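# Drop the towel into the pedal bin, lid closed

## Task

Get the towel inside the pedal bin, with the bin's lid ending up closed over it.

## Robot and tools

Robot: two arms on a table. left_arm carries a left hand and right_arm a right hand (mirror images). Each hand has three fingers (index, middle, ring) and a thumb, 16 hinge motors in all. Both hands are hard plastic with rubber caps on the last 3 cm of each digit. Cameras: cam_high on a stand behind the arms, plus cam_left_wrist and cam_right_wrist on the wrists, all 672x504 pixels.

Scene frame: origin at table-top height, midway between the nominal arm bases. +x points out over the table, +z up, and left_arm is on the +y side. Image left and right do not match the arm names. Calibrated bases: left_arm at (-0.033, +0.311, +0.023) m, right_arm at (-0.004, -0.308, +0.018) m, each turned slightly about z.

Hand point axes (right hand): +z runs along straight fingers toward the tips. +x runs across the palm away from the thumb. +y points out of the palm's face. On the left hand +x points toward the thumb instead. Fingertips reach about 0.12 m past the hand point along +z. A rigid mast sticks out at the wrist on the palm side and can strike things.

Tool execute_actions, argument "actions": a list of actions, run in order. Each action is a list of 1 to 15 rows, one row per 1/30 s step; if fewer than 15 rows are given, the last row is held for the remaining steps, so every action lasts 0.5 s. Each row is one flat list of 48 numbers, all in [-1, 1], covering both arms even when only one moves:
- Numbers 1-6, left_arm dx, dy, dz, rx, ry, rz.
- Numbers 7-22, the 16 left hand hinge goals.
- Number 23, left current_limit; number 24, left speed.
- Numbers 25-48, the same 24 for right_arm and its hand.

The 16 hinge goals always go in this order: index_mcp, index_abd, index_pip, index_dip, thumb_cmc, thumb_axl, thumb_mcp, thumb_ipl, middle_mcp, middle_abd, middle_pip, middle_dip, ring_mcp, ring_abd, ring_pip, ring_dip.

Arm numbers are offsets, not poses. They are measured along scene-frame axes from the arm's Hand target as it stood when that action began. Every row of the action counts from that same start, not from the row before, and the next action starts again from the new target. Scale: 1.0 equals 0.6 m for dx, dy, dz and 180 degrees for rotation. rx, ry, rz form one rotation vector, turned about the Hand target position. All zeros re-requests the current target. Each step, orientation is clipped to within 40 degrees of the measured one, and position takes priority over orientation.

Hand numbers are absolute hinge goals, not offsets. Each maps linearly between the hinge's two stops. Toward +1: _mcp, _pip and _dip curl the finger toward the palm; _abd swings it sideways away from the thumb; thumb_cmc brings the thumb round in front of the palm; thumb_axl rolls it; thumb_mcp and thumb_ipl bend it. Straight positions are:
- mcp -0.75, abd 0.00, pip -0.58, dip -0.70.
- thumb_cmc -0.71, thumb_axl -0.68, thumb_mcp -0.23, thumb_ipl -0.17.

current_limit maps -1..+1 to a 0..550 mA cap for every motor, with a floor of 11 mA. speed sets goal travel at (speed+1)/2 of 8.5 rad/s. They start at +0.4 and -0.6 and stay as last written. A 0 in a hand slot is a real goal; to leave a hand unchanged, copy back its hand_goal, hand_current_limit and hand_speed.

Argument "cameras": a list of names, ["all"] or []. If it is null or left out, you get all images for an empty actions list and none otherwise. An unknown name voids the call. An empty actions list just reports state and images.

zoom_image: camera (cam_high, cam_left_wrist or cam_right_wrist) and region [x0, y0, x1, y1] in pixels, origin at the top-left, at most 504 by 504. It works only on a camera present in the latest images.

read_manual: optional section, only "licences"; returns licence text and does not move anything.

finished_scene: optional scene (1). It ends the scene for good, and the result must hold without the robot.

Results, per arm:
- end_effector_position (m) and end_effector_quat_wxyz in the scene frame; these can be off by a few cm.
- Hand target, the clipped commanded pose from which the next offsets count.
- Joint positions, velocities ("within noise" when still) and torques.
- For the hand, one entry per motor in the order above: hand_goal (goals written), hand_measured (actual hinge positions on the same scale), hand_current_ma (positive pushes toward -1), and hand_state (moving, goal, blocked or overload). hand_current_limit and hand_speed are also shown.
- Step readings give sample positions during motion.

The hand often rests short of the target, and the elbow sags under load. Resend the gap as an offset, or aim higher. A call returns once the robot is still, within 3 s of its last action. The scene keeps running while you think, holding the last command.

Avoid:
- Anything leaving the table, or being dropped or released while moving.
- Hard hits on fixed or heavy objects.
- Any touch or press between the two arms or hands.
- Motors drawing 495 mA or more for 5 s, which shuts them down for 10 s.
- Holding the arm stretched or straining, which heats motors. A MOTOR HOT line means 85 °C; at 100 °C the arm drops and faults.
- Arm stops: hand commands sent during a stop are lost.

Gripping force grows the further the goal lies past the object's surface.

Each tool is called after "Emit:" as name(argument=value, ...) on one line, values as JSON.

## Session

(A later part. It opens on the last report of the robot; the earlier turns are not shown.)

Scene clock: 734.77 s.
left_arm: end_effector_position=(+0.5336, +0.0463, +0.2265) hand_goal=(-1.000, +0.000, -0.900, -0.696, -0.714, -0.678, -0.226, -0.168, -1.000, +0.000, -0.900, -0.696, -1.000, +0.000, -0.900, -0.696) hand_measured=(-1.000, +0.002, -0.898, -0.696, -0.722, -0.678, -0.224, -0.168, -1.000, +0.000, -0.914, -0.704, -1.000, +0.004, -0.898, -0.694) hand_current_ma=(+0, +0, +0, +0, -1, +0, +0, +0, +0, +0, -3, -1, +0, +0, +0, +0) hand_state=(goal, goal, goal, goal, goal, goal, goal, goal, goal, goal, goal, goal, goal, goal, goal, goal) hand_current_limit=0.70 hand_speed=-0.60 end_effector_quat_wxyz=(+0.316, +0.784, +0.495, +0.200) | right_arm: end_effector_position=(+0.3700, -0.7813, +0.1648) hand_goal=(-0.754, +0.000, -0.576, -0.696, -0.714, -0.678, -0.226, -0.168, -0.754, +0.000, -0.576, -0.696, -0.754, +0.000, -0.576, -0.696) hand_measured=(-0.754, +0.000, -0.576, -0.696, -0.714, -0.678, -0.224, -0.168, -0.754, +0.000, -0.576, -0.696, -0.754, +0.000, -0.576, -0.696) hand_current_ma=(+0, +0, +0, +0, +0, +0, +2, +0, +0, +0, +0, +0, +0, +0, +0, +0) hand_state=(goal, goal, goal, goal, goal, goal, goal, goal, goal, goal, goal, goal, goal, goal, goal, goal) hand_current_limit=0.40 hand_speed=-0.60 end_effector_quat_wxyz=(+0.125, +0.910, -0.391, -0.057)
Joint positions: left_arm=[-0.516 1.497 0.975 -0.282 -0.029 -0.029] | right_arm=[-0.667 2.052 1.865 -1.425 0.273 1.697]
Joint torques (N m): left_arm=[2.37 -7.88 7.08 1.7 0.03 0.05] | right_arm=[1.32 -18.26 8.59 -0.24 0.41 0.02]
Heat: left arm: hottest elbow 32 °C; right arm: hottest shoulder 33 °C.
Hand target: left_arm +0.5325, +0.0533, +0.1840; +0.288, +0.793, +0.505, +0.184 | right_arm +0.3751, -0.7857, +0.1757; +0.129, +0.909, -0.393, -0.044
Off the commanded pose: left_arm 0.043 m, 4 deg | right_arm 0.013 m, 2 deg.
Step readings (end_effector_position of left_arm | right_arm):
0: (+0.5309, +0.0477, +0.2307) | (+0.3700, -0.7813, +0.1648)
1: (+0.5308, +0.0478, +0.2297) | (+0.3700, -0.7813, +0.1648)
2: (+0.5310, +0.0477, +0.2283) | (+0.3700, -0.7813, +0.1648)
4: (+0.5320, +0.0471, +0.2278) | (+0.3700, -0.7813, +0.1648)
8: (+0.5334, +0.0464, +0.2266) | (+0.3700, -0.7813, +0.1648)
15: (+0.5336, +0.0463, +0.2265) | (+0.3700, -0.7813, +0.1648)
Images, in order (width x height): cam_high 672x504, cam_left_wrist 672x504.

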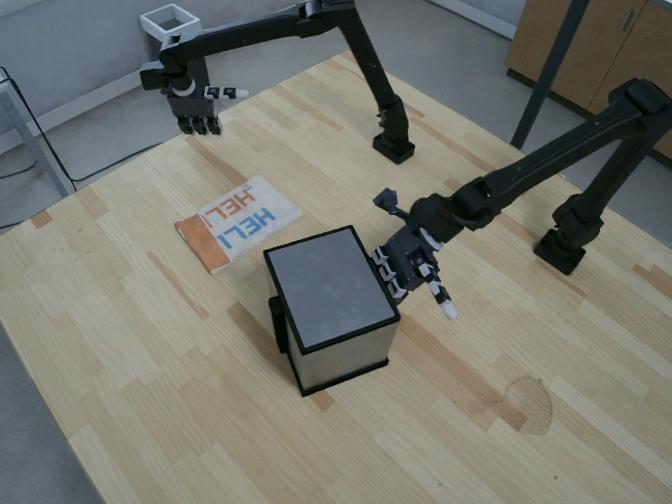

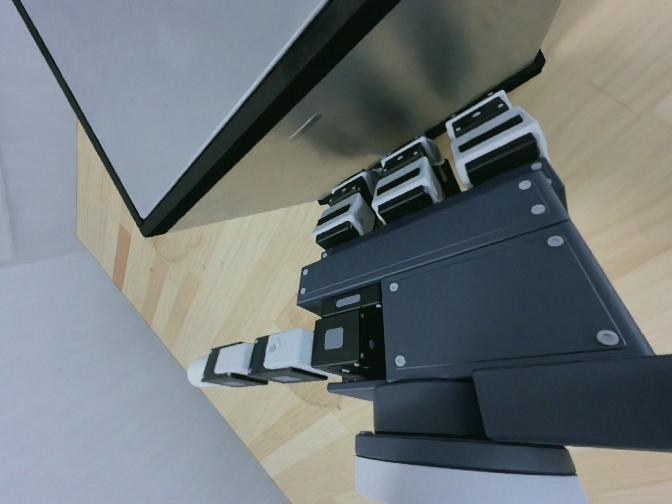

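Emit:
execute_actions(actions=[[[0,0,-0.025,0,0,0,-1,0,-0.9,-0.696,-0.714,-0.678,-0.226,-0.168,-1,0,-0.9,-0.696,-1,0,-0.9,-0.696,0.7,-0.6,0,0,0,0,0,0,-0.754,0,-0.576,-0.696,-0.714,-0.678,-0.226,-0.168,-0.754,0,-0.576,-0.696,-0.754,0,-0.576,-0.696,0.4,-0.6],[0,0,-0.05,0,0,0,-1,0,-0.9,-0.696,-0.714,-0.678,-0.226,-0.168,-1,0,-0.9,-0.696,-1,0,-0.9,-0.696,0.7,-0.6,0,0,0,0,0,0,-0.754,0,-0.576,-0.696,-0.714,-0.678,-0.226,-0.168,-0.754,0,-0.576,-0.696,-0.754,0,-0.576,-0.696,0.4,-0.6]],[[0,0,-0.04,0,0,0,-1,0,-0.9,-0.696,-0.714,-0.678,-0.226,-0.168,-1,0,-0.9,-0.696,-1,0,-0.9,-0.696,0.7,-0.6,0,0,0,0,0,0,-0.754,0,-0.576,-0.696,-0.714,-0.678,-0.226,-0.168,-0.754,0,-0.576,-0.696,-0.754,0,-0.576,-0.696,0.4,-0.6]]], cameras=["cam_high", "cam_left_wrist"])

Scene clock: 750.30 s.
left_arm: end_effector_position=(+0.5362, +0.0450, +0.2174) hand_goal=(-1.000, +0.000, -0.900, -0.696, -0.714, -0.678, -0.226, -0.168, -1.000, +0.000, -0.900, -0.696, -1.000, +0.000, -0.900, -0.696) hand_measured=(-1.000, +0.002, -0.938, -0.712, -0.722, -0.678, -0.224, -0.168, -0.996, +0.000, -0.930, -0.712, -1.000, +0.002, -0.910, -0.702) hand_current_ma=(+0, +0, -23, -5, -1, +0, +0, +0, +0, +0, -14, -4, +0, +0, -2, +0) hand_state=(goal, goal, blocked, goal, goal, goal, goal, goal, goal, goal, blocked, goal, goal, goal, goal, goal) hand_current_limit=0.70 hand_speed=-0.60 end_effector_quat_wxyz=(+0.348, +0.771, +0.488, +0.218) | right_arm: end_effector_position=(+0.3700, -0.7813, +0.1648) hand_goal=(-0.754, +0.000, -0.576, -0.696, -0.714, -0.678, -0.226, -0.168, -0.754, +0.000, -0.576, -0.696, -0.754, +0.000, -0.576, -0.696) hand_measured=(-0.754, +0.000, -0.576, -0.696, -0.714, -0.678, -0.224, -0.168, -0.754, +0.000, -0.576, -0.696, -0.754, +0.000, -0.576, -0.696) hand_current_ma=(+0, +0, +0, +0, +0, +0, +2, +0, +0, +0, +0, +0, +0, +0, +0, +0) hand_state=(goal, goal, goal, goal, goal, goal, goal, goal, goal, goal, goal, goal, goal, goal, goal, goal) hand_current_limit=0.40 hand_speed=-0.60 end_effector_quat_wxyz=(+0.125, +0.910, -0.391, -0.057)
Joint positions: left_arm=[-0.516 1.526 0.921 -0.12 -0.029 -0.029] | right_arm=[-0.667 2.052 1.865 -1.425 0.273 1.697]
Joint torques (N m): left_arm=[2.32 -4.48 5.26 1.33 0.04 0.06] | right_arm=[1.44 -18.43 8.49 -0.12 0.47 0.05]
Heat: left arm: hottest elbow 31 °C; right arm: hottest shoulder 33 °C.
Hand target: left_arm +0.5325, +0.0532, +0.1302; +0.288, +0.793, +0.505, +0.184 | right_arm +0.3751, -0.7857, +0.1757; +0.129, +0.909, -0.393, -0.044
Off the commanded pose: left_arm 0.088 m, 8 deg | right_arm 0.013 m, 2 deg.
Step readings (end_effector_position of left_arm | right_arm):
0: (+0.5336, +0.0463, +0.2265) | (+0.3700, -0.7813, +0.1648)
1: (+0.5336, +0.0463, +0.2255) | (+0.3700, -0.7813, +0.1648)
2: (+0.5336, +0.0463, +0.2230) | (+0.3700, -0.7813, +0.1648)
4: (+0.5348, +0.0457, +0.2216) | (+0.3700, -0.7813, +0.1648)
8: (+0.5370, +0.0445, +0.2198) | (+0.3700, -0.7813, +0.1648)
15: (+0.5372, +0.0444, +0.2194) | (+0.3700, -0.7813, +0.1648)
16: (+0.5368, +0.0446, +0.2175) | (+0.3700, -0.7813, +0.1648)
17: (+0.5367, +0.0447, +0.2166) | (+0.3700, -0.7813, +0.1648)
19: (+0.5363, +0.0449, +0.2170) | (+0.3700, -0.7813, +0.1648)
23: (+0.5362, +0.0449, +0.2173) | (+0.3700, -0.7813, +0.1648)
30: (+0.5362, +0.0450, +0.2174) | (+0.3700, -0.7813, +0.1648)
Images, in order (width x height): cam_high 672x504, cam_left_wrist 672x504.

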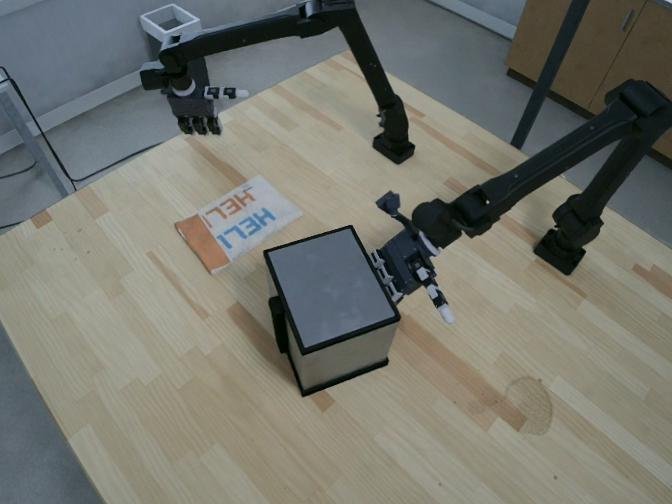

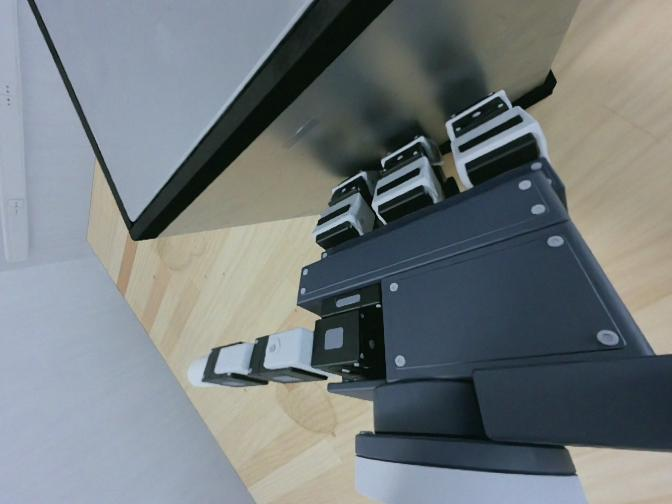

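Emit:
zoom_image(camera="cam_high", region=[340, 200, 480, 360])

Emit:
zoom_image(camera="cam_left_wrist", region=[290, 80, 590, 280])

Scaled by 3.150 from the camera's 672x504 image, which has a finer 960x720 frame.

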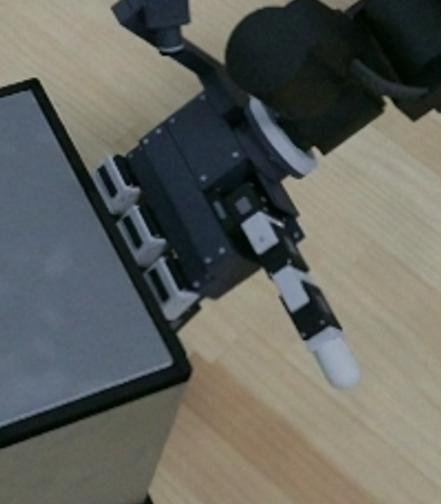

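Scaled by 1.680 from the camera's 672x504 image, which has a finer 960x720 frame.

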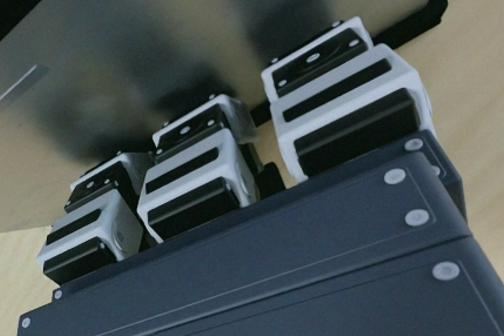

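Emit:
execute_actions(actions=[[[0,0,0.04,0,0,0,-1,0,-0.9,-0.696,-0.714,-0.678,-0.226,-0.168,-1,0,-0.9,-0.696,-1,0,-0.9,-0.696,0.7,-0.6,0,0,0,0,0,0,-0.754,0,-0.576,-0.696,-0.714,-0.678,-0.226,-0.168,-0.754,0,-0.576,-0.696,-0.754,0,-0.576,-0.696,0.4,-0.6],[-0.005,0,0.08,0,0,0,-1,0,-0.9,-0.696,-0.714,-0.678,-0.226,-0.168,-1,0,-0.9,-0.696,-1,0,-0.9,-0.696,0.7,-0.6,0,0,0,0,0,0,-0.754,0,-0.576,-0.696,-0.714,-0.678,-0.226,-0.168,-0.754,0,-0.576,-0.696,-0.754,0,-0.576,-0.696,0.4,-0.6],[-0.01,0,0.12,0,0,0,-1,0,-0.9,-0.696,-0.714,-0.678,-0.226,-0.168,-1,0,-0.9,-0.696,-1,0,-0.9,-0.696,0.7,-0.6,0,0,0,0,0,0,-0.754,0,-0.576,-0.696,-0.714,-0.678,-0.226,-0.168,-0.754,0,-0.576,-0.696,-0.754,0,-0.576,-0.696,0.4,-0.6]],[[0.005,-0.005,0.11,-0.0047,-0.0101,0,-1,0,-1,-0.9,-0.714,-0.678,-0.226,-0.168,-1,0,-1,-0.9,-1,0,-1,-0.9,0.7,-0.6,0,0,0,0,0,0,-0.754,0,-0.576,-0.696,-0.714,-0.678,-0.226,-0.168,-0.754,0,-0.576,-0.696,-0.754,0,-0.576,-0.696,0.4,-0.6]],[[0,0,0,0,0,0,-1,0,-1,-1,-0.714,-0.678,-0.226,-0.168,-1,0,-1,-1,-1,0,-1,-1,0.7,-0.6,0,0,0,0,0,0,-0.754,0,-0.576,-0.696,-0.714,-0.678,-0.226,-0.168,-0.754,0,-0.576,-0.696,-0.754,0,-0.576,-0.696,0.4,-0.6]]], cameras=["cam_high", "cam_left_wrist"])

Scene clock: 816.00 s.
left_arm: end_effector_position=(+0.5172, +0.0552, +0.2488) hand_goal=(-1.000, +0.000, -1.000, -1.000, -0.714, -0.678, -0.226, -0.168, -1.000, +0.000, -1.000, -1.000, -1.000, +0.000, -1.000, -1.000) hand_measured=(-1.000, -0.002, -0.996, -0.996, -0.722, -0.678, -0.222, -0.168, -1.000, +0.000, -0.996, -0.996, -1.000, +0.002, -0.996, -0.996) hand_current_ma=(+0, +0, +0, +0, -1, +0, +0, +0, +0, +0, +0, +0, +0, +0, +0, +0) hand_state=(goal, goal, goal, goal, goal, goal, goal, goal, goal, goal, goal, goal, goal, goal, goal, goal) hand_current_limit=0.70 hand_speed=-0.60 end_effector_quat_wxyz=(+0.291, +0.793, +0.501, +0.186) | right_arm: end_effector_position=(+0.3700, -0.7813, +0.1648) hand_goal=(-0.754, +0.000, -0.576, -0.696, -0.714, -0.678, -0.226, -0.168, -0.754, +0.000, -0.576, -0.696, -0.754, +0.000, -0.576, -0.696) hand_measured=(-0.754, +0.000, -0.576, -0.696, -0.714, -0.678, -0.224, -0.168, -0.754, +0.000, -0.576, -0.696, -0.754, +0.000, -0.576, -0.696) hand_current_ma=(+0, +0, +0, +0, +0, +0, +2, +0, +0, +0, +0, +0, +0, +0, +0, +0) hand_state=(goal, goal, goal, goal, goal, goal, goal, goal, goal, goal, goal, goal, goal, goal, goal, goal) hand_current_limit=0.40 hand_speed=-0.60 end_effector_quat_wxyz=(+0.125, +0.910, -0.391, -0.057)
Joint positions: left_arm=[-0.516 1.423 1.001 -0.443 -0.03 -0.03] | right_arm=[-0.667 2.052 1.865 -1.425 0.273 1.697]
Joint torques (N m): left_arm=[1.67 -9.93 13.48 1.07 -0.24 -0.01] | right_arm=[1.14 -18.55 8.58 -0.27 0.44 0.02]
Heat: left arm: hottest elbow 28 °C; right arm: hottest shoulder 33 °C.
Hand target: left_arm +0.5296, +0.0502, +0.2681; +0.302, +0.787, +0.502, +0.193 | right_arm +0.3751, -0.7857, +0.1757; +0.129, +0.909, -0.393, -0.044
Off the commanded pose: left_arm 0.024 m, 2 deg | right_arm 0.013 m, 2 deg.
Step readings (end_effector_position of left_arm | right_arm):
0: (+0.5362, +0.0450, +0.2174) | (+0.3700, -0.7813, +0.1648)
1: (+0.5355, +0.0453, +0.2171) | (+0.3700, -0.7813, +0.1648)
2: (+0.5345, +0.0458, +0.2175) | (+0.3700, -0.7813, +0.1648)
4: (+0.5315, +0.0474, +0.2177) | (+0.3700, -0.7813, +0.1648)
8: (+0.5269, +0.0498, +0.2201) | (+0.3700, -0.7813, +0.1648)
15: (+0.5266, +0.0500, +0.2196) | (+0.3700, -0.7813, +0.1648)
16: (+0.5268, +0.0499, +0.2235) | (+0.3700, -0.7813, +0.1648)
17: (+0.5264, +0.0503, +0.2257) | (+0.3700, -0.7813, +0.1648)
19: (+0.5242, +0.0515, +0.2369) | (+0.3700, -0.7813, +0.1648)
23: (+0.5185, +0.0545, +0.2504) | (+0.3700, -0.7813, +0.1648)
30: (+0.5172, +0.0552, +0.2488) | (+0.3700, -0.7813, +0.1648)
31: (+0.5172, +0.0552, +0.2488) | (+0.3700, -0.7813, +0.1648)
32: (+0.5172, +0.0552, +0.2488) | (+0.3700, -0.7813, +0.1648)
34: (+0.5172, +0.0552, +0.2488) | (+0.3700, -0.7813, +0.1648)
38: (+0.5172, +0.0552, +0.2488) | (+0.3700, -0.7813, +0.1648)
45: (+0.5172, +0.0552, +0.2488) | (+0.3700, -0.7813, +0.1648)
Images, in order (width x height): cam_high 672x504, cam_left_wrist 672x504.

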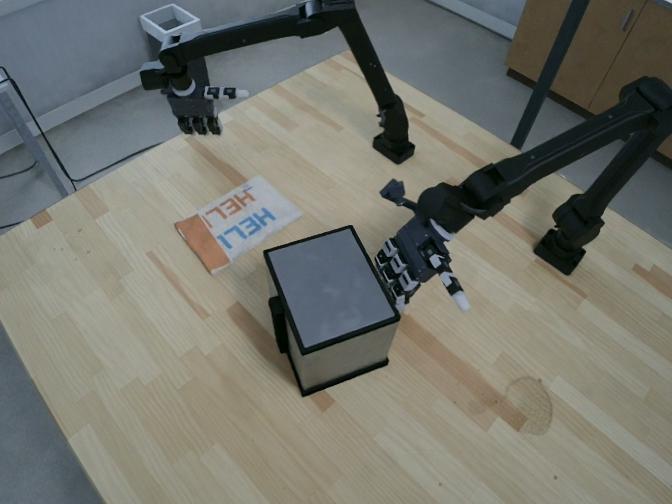

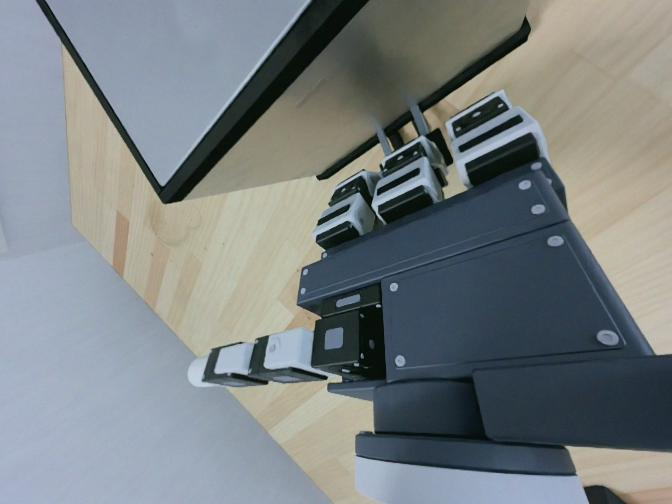

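Emit:
zoom_image(camera="cam_left_wrist", region=[300, 80, 480, 230])

Scaled by 2.800 from the camera's 672x504 image, which has a finer 960x720 frame.

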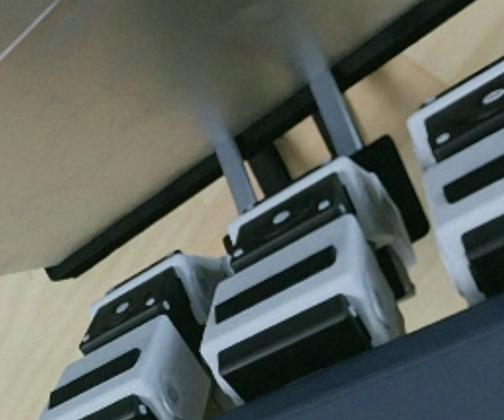

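Emit:
execute_actions(actions=[[[0.028,-0.02,0.01,-0.0085,-0.018,0,-1,0,-1,-1,-0.714,-0.678,-0.226,-0.168,-1,0,-1,-1,-1,0,-1,-1,0.7,-0.6,0,0,0,0,0,0,-0.754,0,-0.576,-0.696,-0.714,-0.678,-0.226,-0.168,-0.754,0,-0.576,-0.696,-0.754,0,-0.576,-0.696,0.4,-0.6]],[[0,0,0,0,0,0,-1,0,-1,-1,-0.714,-0.678,-0.226,-0.168,-1,0,-1,-1,-1,0,-1,-1,0.7,-0.6,0,0,0,0,0,0,-0.754,0,-0.576,-0.696,-0.714,-0.678,-0.226,-0.168,-0.754,0,-0.576,-0.696,-0.754,0,-0.576,-0.696,0.4,-0.6]]], cameras=["cam_left_wrist"])

Scene clock: 863.60 s.
left_arm: end_effector_position=(+0.5295, +0.0497, +0.2479) hand_goal=(-1.000, +0.000, -1.000, -1.000, -0.714, -0.678, -0.226, -0.168, -1.000, +0.000, -1.000, -1.000, -1.000, +0.000, -1.000, -1.000) hand_measured=(-1.000, -0.002, -0.996, -0.996, -0.722, -0.678, -0.222, -0.168, -1.000, +0.000, -0.996, -0.996, -1.000, +0.002, -0.996, -0.996) hand_current_ma=(+0, +0, +0, +0, -1, +0, +0, +0, +0, +0, +0, +0, +0, +0, +0, +0) hand_state=(goal, goal, goal, goal, goal, goal, goal, goal, goal, goal, goal, goal, goal, goal, goal, goal) hand_current_limit=0.70 hand_speed=-0.60 end_effector_quat_wxyz=(+0.303, +0.788, +0.499, +0.196) | right_arm: end_effector_position=(+0.3700, -0.7813, +0.1648) hand_goal=(-0.754, +0.000, -0.576, -0.696, -0.714, -0.678, -0.226, -0.168, -0.754, +0.000, -0.576, -0.696, -0.754, +0.000, -0.576, -0.696) hand_measured=(-0.754, +0.000, -0.576, -0.696, -0.714, -0.678, -0.224, -0.168, -0.754, +0.000, -0.576, -0.696, -0.754, +0.000, -0.576, -0.696) hand_current_ma=(+0, +0, +0, +0, +0, +0, +2, +0, +0, +0, +0, +0, +0, +0, +0, +0) hand_state=(goal, goal, goal, goal, goal, goal, goal, goal, goal, goal, goal, goal, goal, goal, goal, goal) hand_current_limit=0.40 hand_speed=-0.60 end_effector_quat_wxyz=(+0.125, +0.910, -0.391, -0.057)
Joint positions: left_arm=[-0.516 1.457 1.012 -0.388 -0.035 -0.03] | right_arm=[-0.667 2.052 1.865 -1.425 0.273 1.697]
Joint torques (N m): left_arm=[1.03 -9.88 14.02 2.24 -0.31 -0.05] | right_arm=[1.44 -18.61 8.5 -0.17 0.4 0.02]
Heat: left arm: hottest elbow 31 °C; right arm: hottest shoulder 33 °C.
Hand target: left_arm +0.5463, +0.0383, +0.2741; +0.327, +0.777, +0.495, +0.208 | right_arm +0.3751, -0.7857, +0.1757; +0.129, +0.909, -0.393, -0.044
Off the commanded pose: left_arm 0.033 m, 3 deg | right_arm 0.013 m, 2 deg.
Step readings (end_effector_position of left_arm | right_arm):
0: (+0.5172, +0.0552, +0.2488) | (+0.3700, -0.7813, +0.1648)
1: (+0.5185, +0.0548, +0.2496) | (+0.3700, -0.7813, +0.1648)
2: (+0.5207, +0.0541, +0.2509) | (+0.3700, -0.7813, +0.1648)
4: (+0.5256, +0.0517, +0.2522) | (+0.3700, -0.7813, +0.1648)
8: (+0.5294, +0.0498, +0.2491) | (+0.3700, -0.7813, +0.1648)
15: (+0.5295, +0.0497, +0.2479) | (+0.3700, -0.7813, +0.1648)
16: (+0.5295, +0.0497, +0.2479) | (+0.3700, -0.7813, +0.1648)
17: (+0.5295, +0.0497, +0.2479) | (+0.3700, -0.7813, +0.1648)
19: (+0.5295, +0.0497, +0.2479) | (+0.3700, -0.7813, +0.1648)
23: (+0.5295, +0.0497, +0.2479) | (+0.3700, -0.7813, +0.1648)
30: (+0.5295, +0.0497, +0.2479) | (+0.3700, -0.7813, +0.1648)
Images, in order (width x height): cam_left_wrist 672x504.

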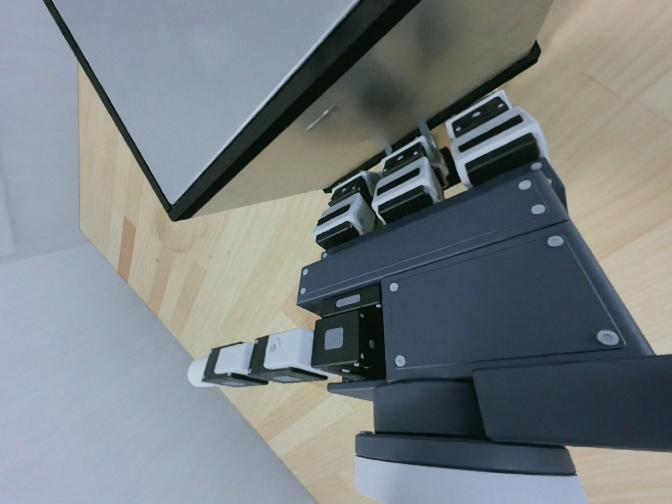

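Emit:
execute_actions(actions=[[[0.012,-0.005,-0.03,0.005,0.01,0,-1,0,-1,-1,-0.714,-0.678,-0.226,-0.168,-1,0,-1,-1,-1,0,-1,-1,0.7,-0.6,0,0,0,0,0,0,-0.754,0,-0.576,-0.696,-0.714,-0.678,-0.226,-0.168,-0.754,0,-0.576,-0.696,-0.754,0,-0.576,-0.696,0.4,-0.6],[0.022,-0.01,-0.06,0.005,0.01,0,-1,0,-1,-1,-0.714,-0.678,-0.226,-0.168,-1,0,-1,-1,-1,0,-1,-1,0.7,-0.6,0,0,0,0,0,0,-0.754,0,-0.576,-0.696,-0.714,-0.678,-0.226,-0.168,-0.754,0,-0.576,-0.696,-0.754,0,-0.576,-0.696,0.4,-0.6]]], cameras=["cam_left_wrist"])

Scene clock: 876.80 s.
left_arm: end_effector_position=(+0.5474, +0.0403, +0.2289) hand_goal=(-1.000, +0.000, -1.000, -1.000, -0.714, -0.678, -0.226, -0.168, -1.000, +0.000, -1.000, -1.000, -1.000, +0.000, -1.000, -1.000) hand_measured=(-1.000, -0.002, -0.996, -0.996, -0.724, -0.678, -0.222, -0.168, -1.000, +0.000, -1.000, -1.000, -1.000, +0.002, -0.996, -0.996) hand_current_ma=(+0, +0, +0, +0, -2, +0, +0, +0, +0, +0, +0, +0, +0, +0, +0, +0) hand_state=(goal, goal, goal, goal, goal, goal, goal, goal, goal, goal, goal, goal, goal, goal, goal, goal) hand_current_limit=0.70 hand_speed=-0.60 end_effector_quat_wxyz=(+0.303, +0.788, +0.499, +0.196) | right_arm: end_effector_position=(+0.3700, -0.7813, +0.1648) hand_goal=(-0.754, +0.000, -0.576, -0.696, -0.714, -0.678, -0.226, -0.168, -0.754, +0.000, -0.576, -0.696, -0.754, +0.000, -0.576, -0.696) hand_measured=(-0.754, +0.000, -0.576, -0.696, -0.714, -0.678, -0.224, -0.168, -0.754, +0.000, -0.576, -0.696, -0.754, +0.000, -0.576, -0.696) hand_current_ma=(+0, +0, +0, +0, +0, +0, +2, +0, +0, +0, +0, +0, +0, +0, +0, +0) hand_state=(goal, goal, goal, goal, goal, goal, goal, goal, goal, goal, goal, goal, goal, goal, goal, goal) hand_current_limit=0.40 hand_speed=-0.60 end_effector_quat_wxyz=(+0.125, +0.910, -0.391, -0.057)
Joint positions: left_arm=[-0.516 1.531 1.04 -0.343 -0.035 -0.03] | right_arm=[-0.667 2.052 1.865 -1.425 0.273 1.697]
Joint torques (N m): left_arm=[1.32 -9.93 12.62 1.8 -0.23 -0.04] | right_arm=[1.14 -18.08 8.59 -0.08 0.38 0.03]
Heat: left arm: hottest elbow 32 °C; right arm: hottest shoulder 33 °C.
Hand target: left_arm +0.5596, +0.0322, +0.2382; +0.313, +0.783, +0.499, +0.200 | right_arm +0.3751, -0.7857, +0.1757; +0.129, +0.909, -0.393, -0.044
Off the commanded pose: left_arm 0.017 m, 1 deg | right_arm 0.013 m, 2 deg.
Step readings (end_effector_position of left_arm | right_arm):
0: (+0.5295, +0.0497, +0.2479) | (+0.3700, -0.7813, +0.1648)
1: (+0.5302, +0.0493, +0.2470) | (+0.3700, -0.7813, +0.1648)
2: (+0.5322, +0.0483, +0.2450) | (+0.3700, -0.7813, +0.1648)
4: (+0.5385, +0.0449, +0.2397) | (+0.3700, -0.7813, +0.1648)
8: (+0.5465, +0.0407, +0.2284) | (+0.3700, -0.7813, +0.1648)
15: (+0.5474, +0.0403, +0.2289) | (+0.3700, -0.7813, +0.1648)
Images, in order (width x height): cam_left_wrist 672x504.

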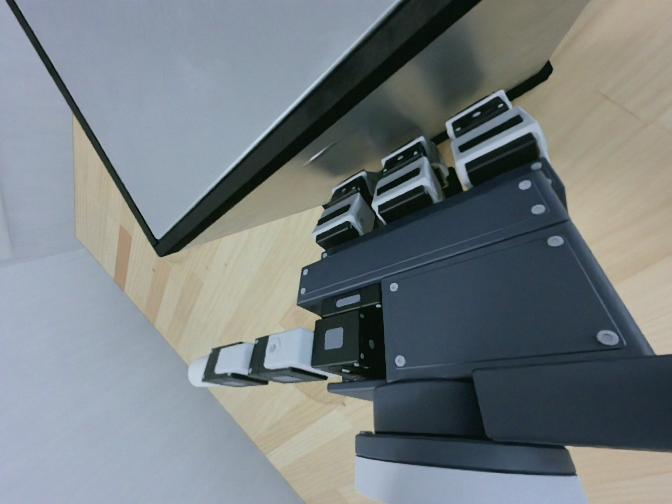

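Emit:
execute_actions(actions=[[[-0.004,0.002,-0.03,0.008,0.017,0,-1,0,-1,-1,-0.714,-0.678,-0.226,-0.168,-1,0,-1,-1,-1,0,-1,-1,0.7,-0.6,0,0,0,0,0,0,-0.754,0,-0.576,-0.696,-0.714,-0.678,-0.226,-0.168,-0.754,0,-0.576,-0.696,-0.754,0,-0.576,-0.696,0.4,-0.6],[-0.008,0.004,-0.06,0.012,0.026,0,-1,0,-1,-1,-0.714,-0.678,-0.226,-0.168,-1,0,-1,-1,-1,0,-1,-1,0.7,-0.6,0,0,0,0,0,0,-0.754,0,-0.576,-0.696,-0.714,-0.678,-0.226,-0.168,-0.754,0,-0.576,-0.696,-0.754,0,-0.576,-0.696,0.4,-0.6]]], cameras=["cam_high", "cam_left_wrist"])

Scene clock: 891.50 s.
left_arm: end_effector_position=(+0.5485, +0.0397, +0.2257) hand_goal=(-1.000, +0.000, -1.000, -1.000, -0.714, -0.678, -0.226, -0.168, -1.000, +0.000, -1.000, -1.000, -1.000, +0.000, -1.000, -1.000) hand_measured=(-1.000, -0.002, -0.996, -0.996, -0.724, -0.678, -0.222, -0.168, -1.000, +0.000, -1.000, -1.000, -1.000, +0.002, -0.996, -0.996) hand_current_ma=(+0, +0, +0, +0, -2, +0, +0, +0, +0, +0, +0, +0, +0, +0, +0, +0) hand_state=(goal, goal, goal, goal, goal, goal, goal, goal, goal, goal, goal, goal, goal, goal, goal, goal) hand_current_limit=0.70 hand_speed=-0.60 end_effector_quat_wxyz=(+0.297, +0.790, +0.500, +0.192) | right_arm: end_effector_position=(+0.3700, -0.7813, +0.1648) hand_goal=(-0.754, +0.000, -0.576, -0.696, -0.714, -0.678, -0.226, -0.168, -0.754, +0.000, -0.576, -0.696, -0.754, +0.000, -0.576, -0.696) hand_measured=(-0.754, +0.000, -0.576, -0.696, -0.714, -0.678, -0.224, -0.168, -0.754, +0.000, -0.576, -0.696, -0.754, +0.000, -0.576, -0.696) hand_current_ma=(+0, +0, +0, +0, +0, +0, +2, +0, +0, +0, +0, +0, +0, +0, +0, +0) hand_state=(goal, goal, goal, goal, goal, goal, goal, goal, goal, goal, goal, goal, goal, goal, goal, goal) hand_current_limit=0.40 hand_speed=-0.60 end_effector_quat_wxyz=(+0.125, +0.910, -0.391, -0.057)
Joint positions: left_arm=[-0.516 1.539 1.049 -0.359 -0.035 -0.03] | right_arm=[-0.667 2.052 1.865 -1.425 0.273 1.697]
Joint torques (N m): left_arm=[1.32 -8.35 11.29 0.49 -0.06 -0.06] | right_arm=[1.08 -18.49 8.35 -0.09 0.42 0.04]
Heat: left arm: hottest elbow 32 °C; right arm: hottest shoulder 33 °C.
Hand target: left_arm +0.5548, +0.0346, +0.2022; +0.277, +0.796, +0.507, +0.177 | right_arm +0.3751, -0.7857, +0.1757; +0.129, +0.909, -0.393, -0.044
Off the commanded pose: left_arm 0.025 m, 3 deg | right_arm 0.013 m, 2 deg.
Step readings (end_effector_position of left_arm | right_arm):
0: (+0.5474, +0.0403, +0.2289) | (+0.3700, -0.7813, +0.1648)
1: (+0.5471, +0.0404, +0.2276) | (+0.3700, -0.7813, +0.1648)
2: (+0.5469, +0.0405, +0.2258) | (+0.3700, -0.7813, +0.1648)
4: (+0.5479, +0.0400, +0.2259) | (+0.3700, -0.7813, +0.1648)
8: (+0.5485, +0.0397, +0.2257) | (+0.3700, -0.7813, +0.1648)
15: (+0.5485, +0.0397, +0.2257) | (+0.3700, -0.7813, +0.1648)
Images, in order (width x height): cam_high 672x504, cam_left_wrist 672x504.

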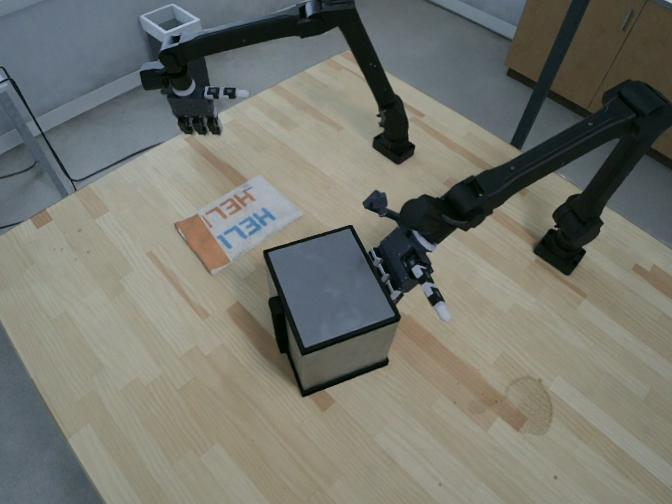

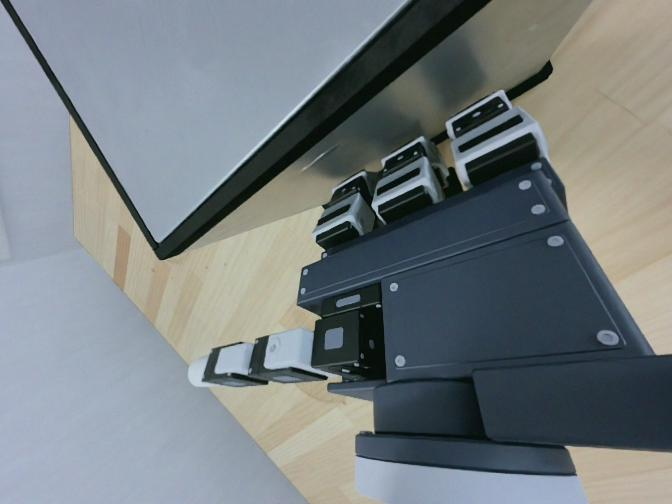

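Emit:
execute_actions(actions=[[[-0.005,0.003,-0.04,0.006,0.014,0,-1,0,-1,-1,-0.714,-0.678,-0.226,-0.168,-1,0,-1,-1,-1,0,-1,-1,0.7,-0.6,0,0,0,0,0,0,-0.754,0,-0.576,-0.696,-0.714,-0.678,-0.226,-0.168,-0.754,0,-0.576,-0.696,-0.754,0,-0.576,-0.696,0.4,-0.6],[-0.01,0.005,-0.08,0.012,0.026,0,-1,0,-1,-1,-0.714,-0.678,-0.226,-0.168,-1,0,-1,-1,-1,0,-1,-1,0.7,-0.6,0,0,0,0,0,0,-0.754,0,-0.576,-0.696,-0.714,-0.678,-0.226,-0.168,-0.754,0,-0.576,-0.696,-0.754,0,-0.576,-0.696,0.4,-0.6]]], cameras=["cam_high", "cam_left_wrist"])

Scene clock: 899.73 s.
left_arm: end_effector_position=(+0.5502, +0.0387, +0.1937) hand_goal=(-1.000, +0.000, -1.000, -1.000, -0.714, -0.678, -0.226, -0.168, -1.000, +0.000, -1.000, -1.000, -1.000, +0.000, -1.000, -1.000) hand_measured=(-1.000, -0.002, -0.996, -0.996, -0.724, -0.678, -0.222, -0.168, -0.998, +0.000, -1.000, -1.000, -1.000, +0.002, -0.996, -0.996) hand_current_ma=(+0, +0, +0, +0, -2, +0, +0, +0, +0, +0, +0, +0, +0, +0, +0, +0) hand_state=(goal, goal, goal, goal, goal, goal, goal, goal, goal, goal, goal, goal, goal, goal, goal, goal) hand_current_limit=0.70 hand_speed=-0.60 end_effector_quat_wxyz=(+0.272, +0.799, +0.506, +0.177) | right_arm: end_effector_position=(+0.3700, -0.7813, +0.1648) hand_goal=(-0.754, +0.000, -0.576, -0.696, -0.714, -0.678, -0.226, -0.168, -0.754, +0.000, -0.576, -0.696, -0.754, +0.000, -0.576, -0.696) hand_measured=(-0.754, +0.000, -0.576, -0.696, -0.714, -0.678, -0.224, -0.168, -0.754, +0.000, -0.576, -0.696, -0.754, +0.000, -0.576, -0.696) hand_current_ma=(+0, +0, +0, +0, +0, +0, +2, +0, +0, +0, +0, +0, +0, +0, +0, +0) hand_state=(goal, goal, goal, goal, goal, goal, goal, goal, goal, goal, goal, goal, goal, goal, goal, goal) hand_current_limit=0.40 hand_speed=-0.60 end_effector_quat_wxyz=(+0.125, +0.910, -0.391, -0.057)
Joint positions: left_arm=[-0.516 1.588 1.054 -0.376 -0.034 -0.032] | right_arm=[-0.667 2.052 1.865 -1.425 0.273 1.697]
Joint torques (N m): left_arm=[1.49 -8.7 8.81 0.28 0.06 -0.05] | right_arm=[1.55 -18.49 8.46 -0.08 0.44 0.06]
Heat: left arm: hottest elbow 33 °C; right arm: hottest shoulder 33 °C.
Hand target: left_arm +0.5487, +0.0376, +0.1540; +0.241, +0.808, +0.515, +0.154 | right_arm +0.3751, -0.7857, +0.1757; +0.129, +0.909, -0.393, -0.044
Off the commanded pose: left_arm 0.040 m, 5 deg | right_arm 0.013 m, 2 deg.
Step readings (end_effector_position of left_arm | right_arm):
0: (+0.5485, +0.0397, +0.2257) | (+0.3700, -0.7813, +0.1648)
1: (+0.5484, +0.0397, +0.2240) | (+0.3700, -0.7813, +0.1648)
2: (+0.5483, +0.0398, +0.2215) | (+0.3700, -0.7813, +0.1648)
4: (+0.5489, +0.0395, +0.2206) | (+0.3700, -0.7813, +0.1648)
8: (+0.5489, +0.0395, +0.2158) | (+0.3700, -0.7813, +0.1648)
15: (+0.5496, +0.0390, +0.1990) | (+0.3700, -0.7813, +0.1648)
Images, in order (width x height): cam_high 672x504, cam_left_wrist 672x504.

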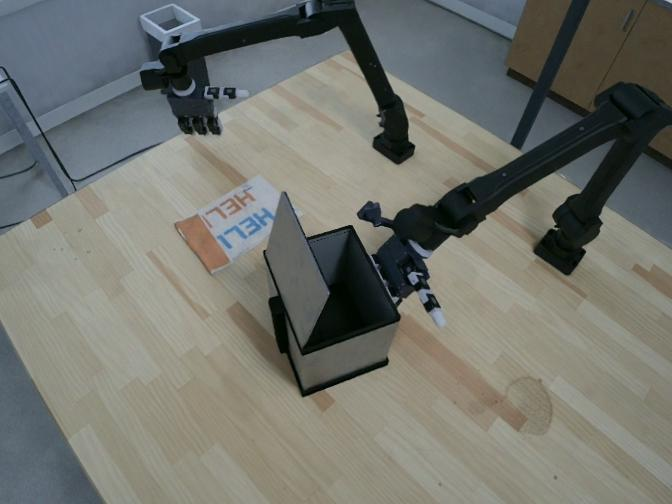

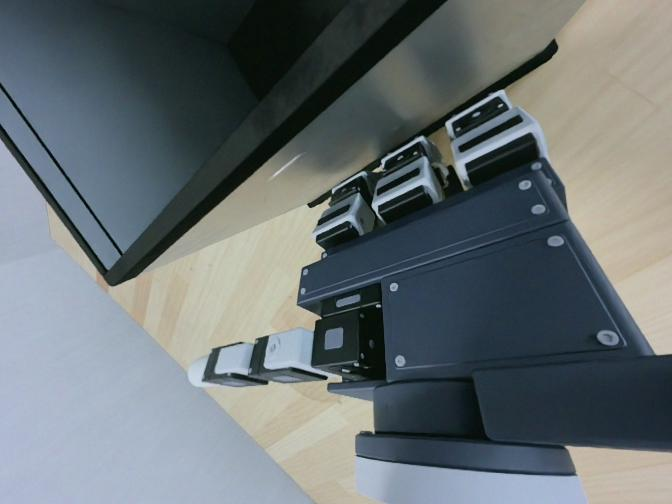

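Emit:
execute_actions(actions=[[[0,0,0,0,0,0,-1,0,-1,-1,-0.714,-0.678,-0.226,-0.168,-1,0,-1,-1,-1,0,-1,-1,0.7,-0.6,0.02,0.03,0.05,0.0447,-0.0285,0.0163,-0.753,0,0,-0.4,0,-0.678,0,-0.168,-0.753,0,0,-0.4,-0.753,0,0,-0.4,0.4,-0.6],[0,0,0,0,0,0,-1,0,-1,-1,-0.714,-0.678,-0.226,-0.168,-1,0,-1,-1,-1,0,-1,-1,0.7,-0.6,0.04,0.06,0.1,0.0893,-0.057,0.0326,-0.753,0,0.3,-0.188,0.5,-0.678,0.112,-0.168,-0.753,0,0.3,-0.188,-0.753,0,0.3,-0.188,0.4,-0.6]],[[0,0,0,0,0,0,-1,0,-1,-1,-0.714,-0.678,-0.226,-0.168,-1,0,-1,-1,-1,0,-1,-1,0.7,-0.6,0.05,0.1,0,0.0893,-0.057,0.0326,-0.753,0,0.518,-0.188,0.643,-0.678,0.112,-0.168,-0.753,0,0.518,-0.188,-0.753,0,0.518,-0.188,0.4,-0.6]],[[0,0,0,0,0,0,-1,0,-1,-1,-0.714,-0.678,-0.226,-0.168,-1,0,-1,-1,-1,0,-1,-1,0.7,-0.6,0.05,0.1,0,0.0893,-0.057,0.0326,-0.753,0,0.518,-0.188,0.643,-0.678,0.112,-0.168,-0.753,0,0.518,-0.188,-0.753,0,0.518,-0.188,0.4,-0.6]]], cameras=["all"])

Scene clock: 944.33 s.
left_arm: end_effector_position=(+0.5502, +0.0387, +0.1937) hand_goal=(-1.000, +0.000, -1.000, -1.000, -0.714, -0.678, -0.226, -0.168, -1.000, +0.000, -1.000, -1.000, -1.000, +0.000, -1.000, -1.000) hand_measured=(-1.000, -0.002, -0.996, -0.996, -0.724, -0.678, -0.222, -0.168, -0.998, +0.000, -1.000, -1.000, -1.000, +0.002, -0.996, -0.996) hand_current_ma=(+0, +0, +0, +0, -2, +0, +0, +0, +0, +0, +0, +0, +0, +0, +0, +0) hand_state=(goal, goal, goal, goal, goal, goal, goal, goal, goal, goal, goal, goal, goal, goal, goal, goal) hand_current_limit=0.70 hand_speed=-0.60 end_effector_quat_wxyz=(+0.272, +0.799, +0.506, +0.177) | right_arm: end_effector_position=(+0.4609, -0.6299, +0.2233) hand_goal=(-0.754, +0.000, +0.518, -0.188, +0.642, -0.678, +0.112, -0.168, -0.754, +0.000, +0.518, -0.188, -0.754, +0.000, +0.518, -0.188) hand_measured=(-0.752, +0.000, +0.514, -0.192, +0.640, -0.676, +0.114, -0.168, -0.752, +0.000, +0.514, -0.192, -0.752, +0.000, +0.514, -0.192) hand_current_ma=(+1, +0, -2, -2, +0, +0, +1, +0, +1, +0, -3, -2, +1, +0, -3, -2) hand_state=(goal, goal, goal, goal, goal, goal, goal, goal, goal, goal, goal, goal, goal, goal, goal, goal) hand_current_limit=0.40 hand_speed=-0.60 end_effector_quat_wxyz=(-0.325, +0.908, -0.247, +0.090)
Joint positions: left_arm=[-0.516 1.588 1.054 -0.376 -0.034 -0.032] | right_arm=[-0.652 1.933 1.948 -1.702 -0.681 1.383]
Joint torques (N m): left_arm=[1.38 -8.41 9.18 0.28 0.06 -0.08] | right_arm=[1.14 -18.78 7.23 -0.43 -0.55 -0.09]
Heat: left arm: hottest elbow 33 °C; right arm: hottest shoulder 33 °C.
Hand target: left_arm +0.5487, +0.0376, +0.1540; +0.241, +0.808, +0.515, +0.154 | right_arm +0.4591, -0.6297, +0.2359; -0.348, +0.909, -0.223, +0.057
Off the commanded pose: left_arm 0.040 m, 5 deg | right_arm 0.013 m, 5 deg.
joint sent to its limit (right arm) — joint 4 (wrist pitch), lower limit. The joint targets are off in orientation, not in position.
Step readings (end_effector_position of left_arm | right_arm):
0: (+0.5502, +0.0387, +0.1937) | (+0.3700, -0.7813, +0.1648)
1: (+0.5502, +0.0387, +0.1937) | (+0.3731, -0.7746, +0.1617)
2: (+0.5502, +0.0387, +0.1937) | (+0.3794, -0.7618, +0.1562)
4: (+0.5502, +0.0387, +0.1937) | (+0.3858, -0.7388, +0.1602)
8: (+0.5502, +0.0387, +0.1937) | (+0.3907, -0.7364, +0.1981)
15: (+0.5502, +0.0387, +0.1937) | (+0.3970, -0.7430, +0.2275)
16: (+0.5502, +0.0387, +0.1937) | (+0.4066, -0.7303, +0.2220)
17: (+0.5502, +0.0387, +0.1937) | (+0.4173, -0.7135, +0.2148)
19: (+0.5502, +0.0387, +0.1937) | (+0.4268, -0.6967, +0.2131)
23: (+0.5502, +0.0387, +0.1937) | (+0.4310, -0.6893, +0.2186)
30: (+0.5502, +0.0387, +0.1937) | (+0.4315, -0.6900, +0.2235)
31: (+0.5502, +0.0387, +0.1937) | (+0.4407, -0.6759, +0.2208)
32: (+0.5502, +0.0387, +0.1937) | (+0.4516, -0.6579, +0.2190)
34: (+0.5502, +0.0387, +0.1937) | (+0.4573, -0.6379, +0.2186)
38: (+0.5502, +0.0387, +0.1937) | (+0.4598, -0.6288, +0.2213)
45: (+0.5502, +0.0387, +0.1937) | (+0.4607, -0.6297, +0.2233)

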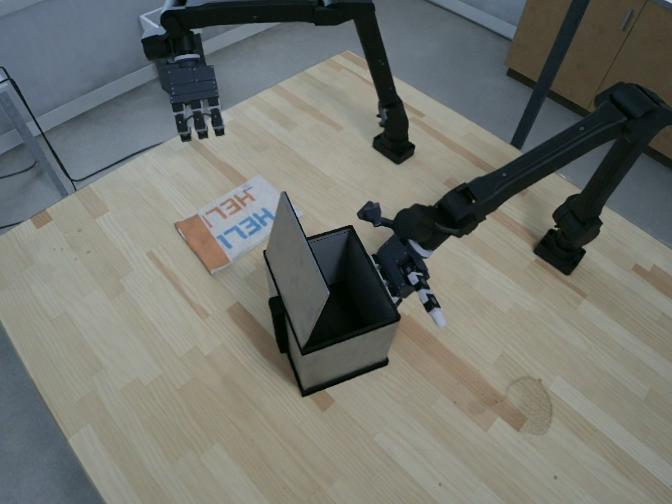

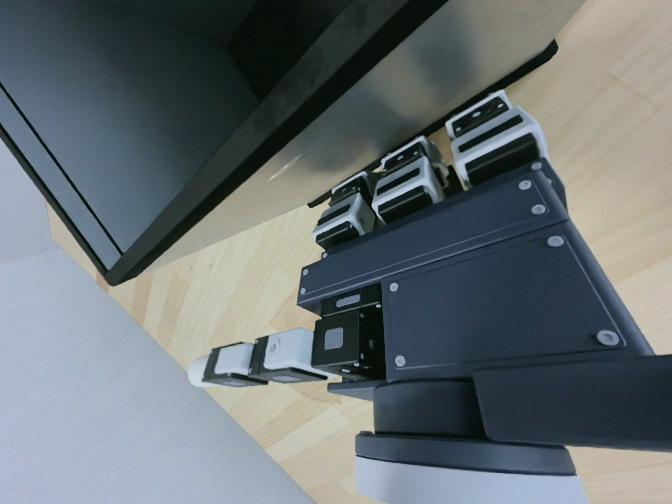

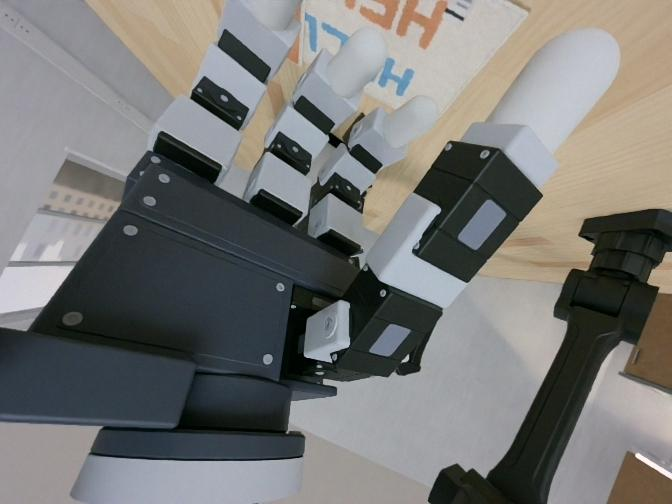

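Emit:
execute_actions(actions=[[[0,0,0,0,0,0,-1,0,-1,-1,-0.714,-0.678,-0.226,-0.168,-1,0,-1,-1,-1,0,-1,-1,0.7,-0.6,0.05,0.12,0,0.0446,-0.0285,0.0163,-0.753,0,0.518,-0.188,0.643,-0.678,0.112,-0.168,-0.753,0,0.518,-0.188,-0.753,0,0.518,-0.188,0.4,-0.6]],[[0,0,0,0,0,0,-1,0,-1,-1,-0.714,-0.678,-0.226,-0.168,-1,0,-1,-1,-1,0,-1,-1,0.7,-0.6,0.06,0.12,-0.02,0.0446,-0.0285,0.0163,-0.753,0,0.518,-0.188,0.643,-0.678,0.112,-0.168,-0.753,0,0.518,-0.188,-0.753,0,0.518,-0.188,0.4,-0.6]],[[0,0,0,0,0,0,-1,0,-1,-1,-0.714,-0.678,-0.226,-0.168,-1,0,-1,-1,-1,0,-1,-1,0.7,-0.6,0.06,0.13,-0.05,0,0,0,-0.753,0,0.518,-0.188,0.643,-0.678,0.112,-0.168,-0.753,0,0.518,-0.188,-0.753,0,0.518,-0.188,0.4,-0.6]]], cameras=["cam_high", "cam_right_wrist"])

Scene clock: 956.47 s.
left_arm: end_effector_position=(+0.5502, +0.0387, +0.1937) hand_goal=(-1.000, +0.000, -1.000, -1.000, -0.714, -0.678, -0.226, -0.168, -1.000, +0.000, -1.000, -1.000, -1.000, +0.000, -1.000, -1.000) hand_measured=(-1.000, -0.002, -0.996, -0.996, -0.724, -0.678, -0.222, -0.168, -0.998, +0.000, -1.000, -1.000, -1.000, +0.002, -0.996, -0.996) hand_current_ma=(+0, +0, +0, +0, -2, +0, +0, +0, +0, +0, +0, +0, +0, +0, +0, +0) hand_state=(goal, goal, goal, goal, goal, goal, goal, goal, goal, goal, goal, goal, goal, goal, goal, goal) hand_current_limit=0.70 hand_speed=-0.60 end_effector_quat_wxyz=(+0.272, +0.799, +0.506, +0.177) | right_arm: end_effector_position=(+0.5596, -0.4045, +0.1906) hand_goal=(-0.754, +0.000, +0.518, -0.188, +0.642, -0.678, +0.112, -0.168, -0.754, +0.000, +0.518, -0.188, -0.754, +0.000, +0.518, -0.188) hand_measured=(-0.748, +0.000, +0.516, -0.192, +0.642, -0.678, +0.110, -0.168, -0.746, +0.000, +0.516, -0.192, -0.746, +0.000, +0.516, -0.192) hand_current_ma=(+6, +0, -1, -2, +0, +0, -1, +0, +7, +0, -1, -2, +7, +0, -1, -2) hand_state=(goal, goal, goal, goal, goal, goal, goal, goal, goal, goal, goal, goal, goal, goal, goal, goal) hand_current_limit=0.40 hand_speed=-0.60 end_effector_quat_wxyz=(-0.494, +0.853, -0.147, +0.082)
Joint positions: left_arm=[-0.516 1.588 1.054 -0.376 -0.034 -0.032] | right_arm=[-0.333 1.914 1.762 -1.459 -1.049 1.53]
Joint torques (N m): left_arm=[1.38 -8.35 9.21 0.31 0.05 -0.06] | right_arm=[1.03 -17.2 7.16 0.21 -0.81 0.19]
Heat: left arm: hottest elbow 33 °C; right arm: hottest shoulder 32 °C.
Hand target: left_arm +0.5487, +0.0376, +0.1540; +0.241, +0.808, +0.515, +0.154 | right_arm +0.5611, -0.4076, +0.1939; -0.492, +0.853, -0.150, +0.088
Off the commanded pose: left_arm 0.040 m, 5 deg | right_arm 0.005 m, 1 deg.
Step readings (end_effector_position of left_arm | right_arm):
0: (+0.5502, +0.0387, +0.1937) | (+0.4610, -0.6299, +0.2233)
1: (+0.5502, +0.0387, +0.1937) | (+0.4663, -0.6194, +0.2233)
2: (+0.5502, +0.0387, +0.1937) | (+0.4720, -0.6074, +0.2247)
4: (+0.5502, +0.0387, +0.1937) | (+0.4777, -0.5868, +0.2235)
8: (+0.5502, +0.0387, +0.1937) | (+0.4899, -0.5592, +0.2220)
15: (+0.5502, +0.0387, +0.1937) | (+0.4938, -0.5517, +0.2224)
16: (+0.5502, +0.0387, +0.1937) | (+0.4993, -0.5419, +0.2242)
17: (+0.5502, +0.0387, +0.1937) | (+0.5054, -0.5315, +0.2273)
19: (+0.5502, +0.0387, +0.1937) | (+0.5128, -0.5138, +0.2273)
23: (+0.5502, +0.0387, +0.1937) | (+0.5226, -0.4864, +0.2257)
30: (+0.5502, +0.0387, +0.1937) | (+0.5261, -0.4779, +0.2258)
31: (+0.5502, +0.0387, +0.1937) | (+0.5305, -0.4733, +0.2221)
32: (+0.5502, +0.0387, +0.1937) | (+0.5352, -0.4715, +0.2186)
34: (+0.5502, +0.0387, +0.1937) | (+0.5457, -0.4539, +0.2056)
38: (+0.5502, +0.0387, +0.1937) | (+0.5580, -0.4091, +0.1908)
45: (+0.5502, +0.0387, +0.1937) | (+0.5618, -0.3943, +0.1906)
Images, in order (width x height): cam_high 672x504, cam_right_wrist 672x504.

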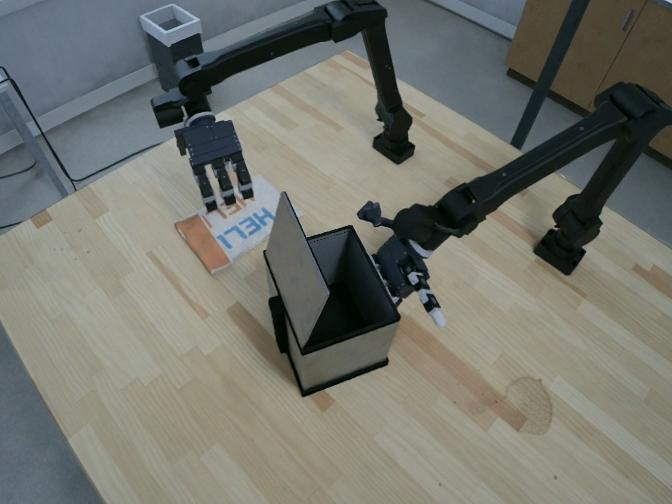

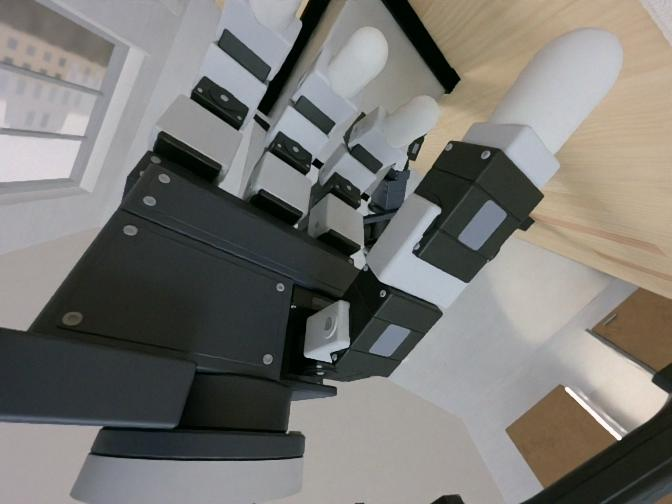

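Emit:
execute_actions(actions=[[[0,0,0,0,0,0,-1,0,-1,-1,-0.714,-0.678,-0.226,-0.168,-1,0,-1,-1,-1,0,-1,-1,0.7,-0.6,0,0,-0.06,0,0,0,-0.753,0,0.518,-0.188,0.643,-0.678,0.112,-0.168,-0.753,0,0.518,-0.188,-0.753,0,0.518,-0.188,0.4,-0.6],[0,0,0,0,0,0,-1,0,-1,-1,-0.714,-0.678,-0.226,-0.168,-1,0,-1,-1,-1,0,-1,-1,0.7,-0.6,0,0,-0.12,0,0,0,-0.753,0,0.518,-0.188,0.643,-0.678,0.112,-0.168,-0.753,0,0.518,-0.188,-0.753,0,0.518,-0.188,0.4,-0.6]],[[0,0,0,0,0,0,-1,0,-1,-1,-0.714,-0.678,-0.226,-0.168,-1,0,-1,-1,-1,0,-1,-1,0.7,-0.6,0,0,-0.09,0,0,0,-0.753,0,0.518,-0.188,0.643,-0.678,0.112,-0.168,-0.753,0,0.518,-0.188,-0.753,0,0.518,-0.188,0.4,-0.6]]], cameras=["cam_high", "cam_right_wrist"])

Emit:
zoom_image(camera="cam_high", region=[150, 110, 330, 290])

Scene clock: 988.40 s.
left_arm: end_effector_position=(+0.5502, +0.0387, +0.1937) hand_goal=(-1.000, +0.000, -1.000, -1.000, -0.714, -0.678, -0.226, -0.168, -1.000, +0.000, -1.000, -1.000, -1.000, +0.000, -1.000, -1.000) hand_measured=(-1.000, -0.002, -0.996, -0.996, -0.724, -0.678, -0.222, -0.168, -0.998, +0.000, -1.000, -1.000, -1.000, +0.002, -0.996, -0.996) hand_current_ma=(+0, +0, +0, +0, -2, +0, +0, +0, +0, +0, +0, +0, +0, +0, +0, +0) hand_state=(goal, goal, goal, goal, goal, goal, goal, goal, goal, goal, goal, goal, goal, goal, goal, goal) hand_current_limit=0.70 hand_speed=-0.60 end_effector_quat_wxyz=(+0.272, +0.799, +0.506, +0.177) | right_arm: end_effector_position=(+0.5578, -0.4040, +0.0661) hand_goal=(-0.754, +0.000, +0.518, -0.188, +0.642, -0.678, +0.112, -0.168, -0.754, +0.000, +0.518, -0.188, -0.754, +0.000, +0.518, -0.188) hand_measured=(-0.748, +0.000, +0.516, -0.192, +0.642, -0.678, +0.110, -0.168, -0.746, +0.000, +0.516, -0.192, -0.746, +0.000, +0.516, -0.192) hand_current_ma=(+5, +0, -1, -2, +0, +0, -1, +0, +7, +0, -1, -2, +6, +0, -1, -2) hand_state=(goal, goal, goal, goal, goal, goal, goal, goal, goal, goal, goal, goal, goal, goal, goal, goal) hand_current_limit=0.40 hand_speed=-0.60 end_effector_quat_wxyz=(-0.494, +0.853, -0.147, +0.082)
Joint positions: left_arm=[-0.516 1.588 1.054 -0.376 -0.034 -0.032] | right_arm=[-0.333 2.007 1.565 -1.167 -1.048 1.533]
Joint torques (N m): left_arm=[1.32 -8.47 9.16 0.35 0.06 -0.07] | right_arm=[0.97 -16.03 6.69 0.4 -0.78 0.17]
Heat: left arm: hottest elbow 32 °C; right arm: hottest shoulder 31 °C.
Hand target: left_arm +0.5487, +0.0376, +0.1540; +0.241, +0.808, +0.515, +0.154 | right_arm +0.5612, -0.4076, +0.0679; -0.492, +0.853, -0.150, +0.088
Off the commanded pose: left_arm 0.040 m, 5 deg | right_arm 0.005 m, 1 deg.
Step readings (end_effector_position of left_arm | right_arm):
0: (+0.5502, +0.0387, +0.1937) | (+0.5595, -0.4045, +0.1906)
1: (+0.5502, +0.0387, +0.1937) | (+0.5601, -0.4044, +0.1868)
2: (+0.5502, +0.0387, +0.1937) | (+0.5617, -0.4045, +0.1804)
4: (+0.5502, +0.0387, +0.1937) | (+0.5613, -0.4045, +0.1612)
8: (+0.5502, +0.0387, +0.1937) | (+0.5545, -0.4030, +0.1243)
15: (+0.5502, +0.0387, +0.1937) | (+0.5561, -0.4036, +0.1125)
16: (+0.5502, +0.0387, +0.1937) | (+0.5574, -0.4037, +0.1088)
17: (+0.5502, +0.0387, +0.1937) | (+0.5602, -0.4044, +0.1041)
19: (+0.5502, +0.0387, +0.1937) | (+0.5614, -0.4049, +0.0914)
23: (+0.5502, +0.0387, +0.1937) | (+0.5577, -0.4039, +0.0714)
30: (+0.5502, +0.0387, +0.1937) | (+0.5578, -0.4040, +0.0661)
Images, in order (width x height): cam_high 672x504, cam_right_wrist 672x504.

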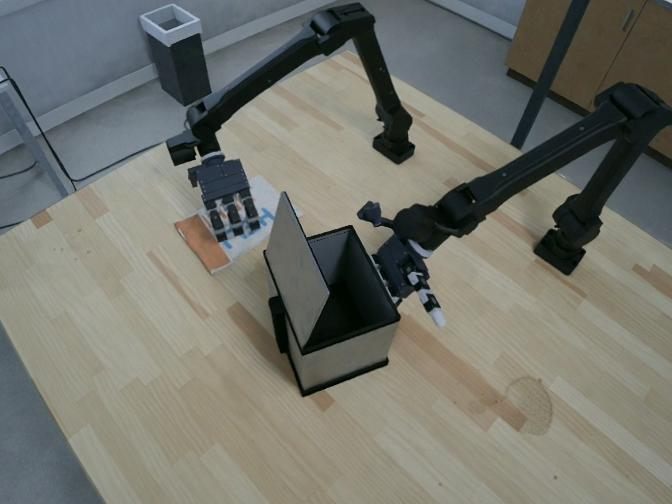

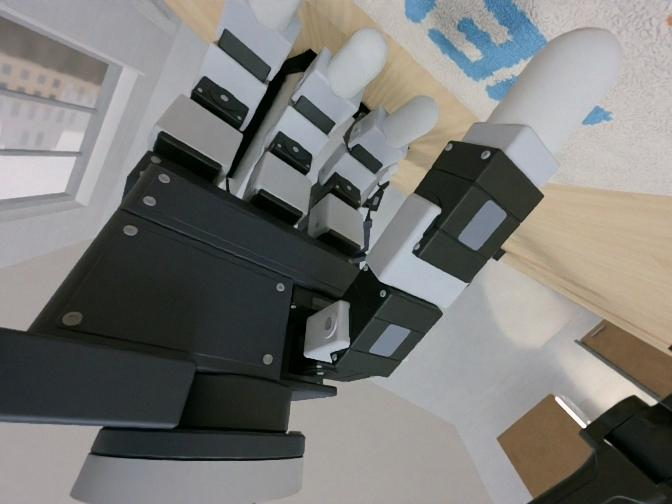

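Scaled by 2.800 from the camera's 672x504 image, which has a finer 960x720 frame.

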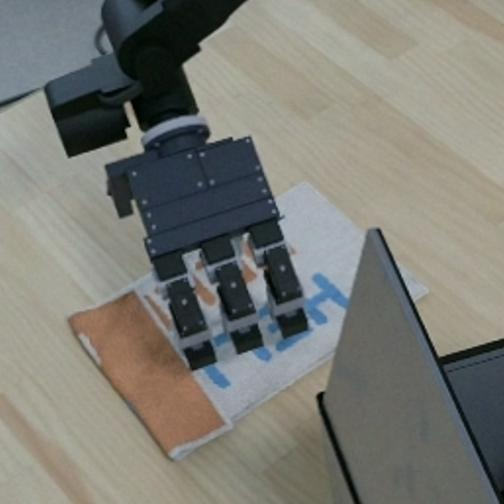

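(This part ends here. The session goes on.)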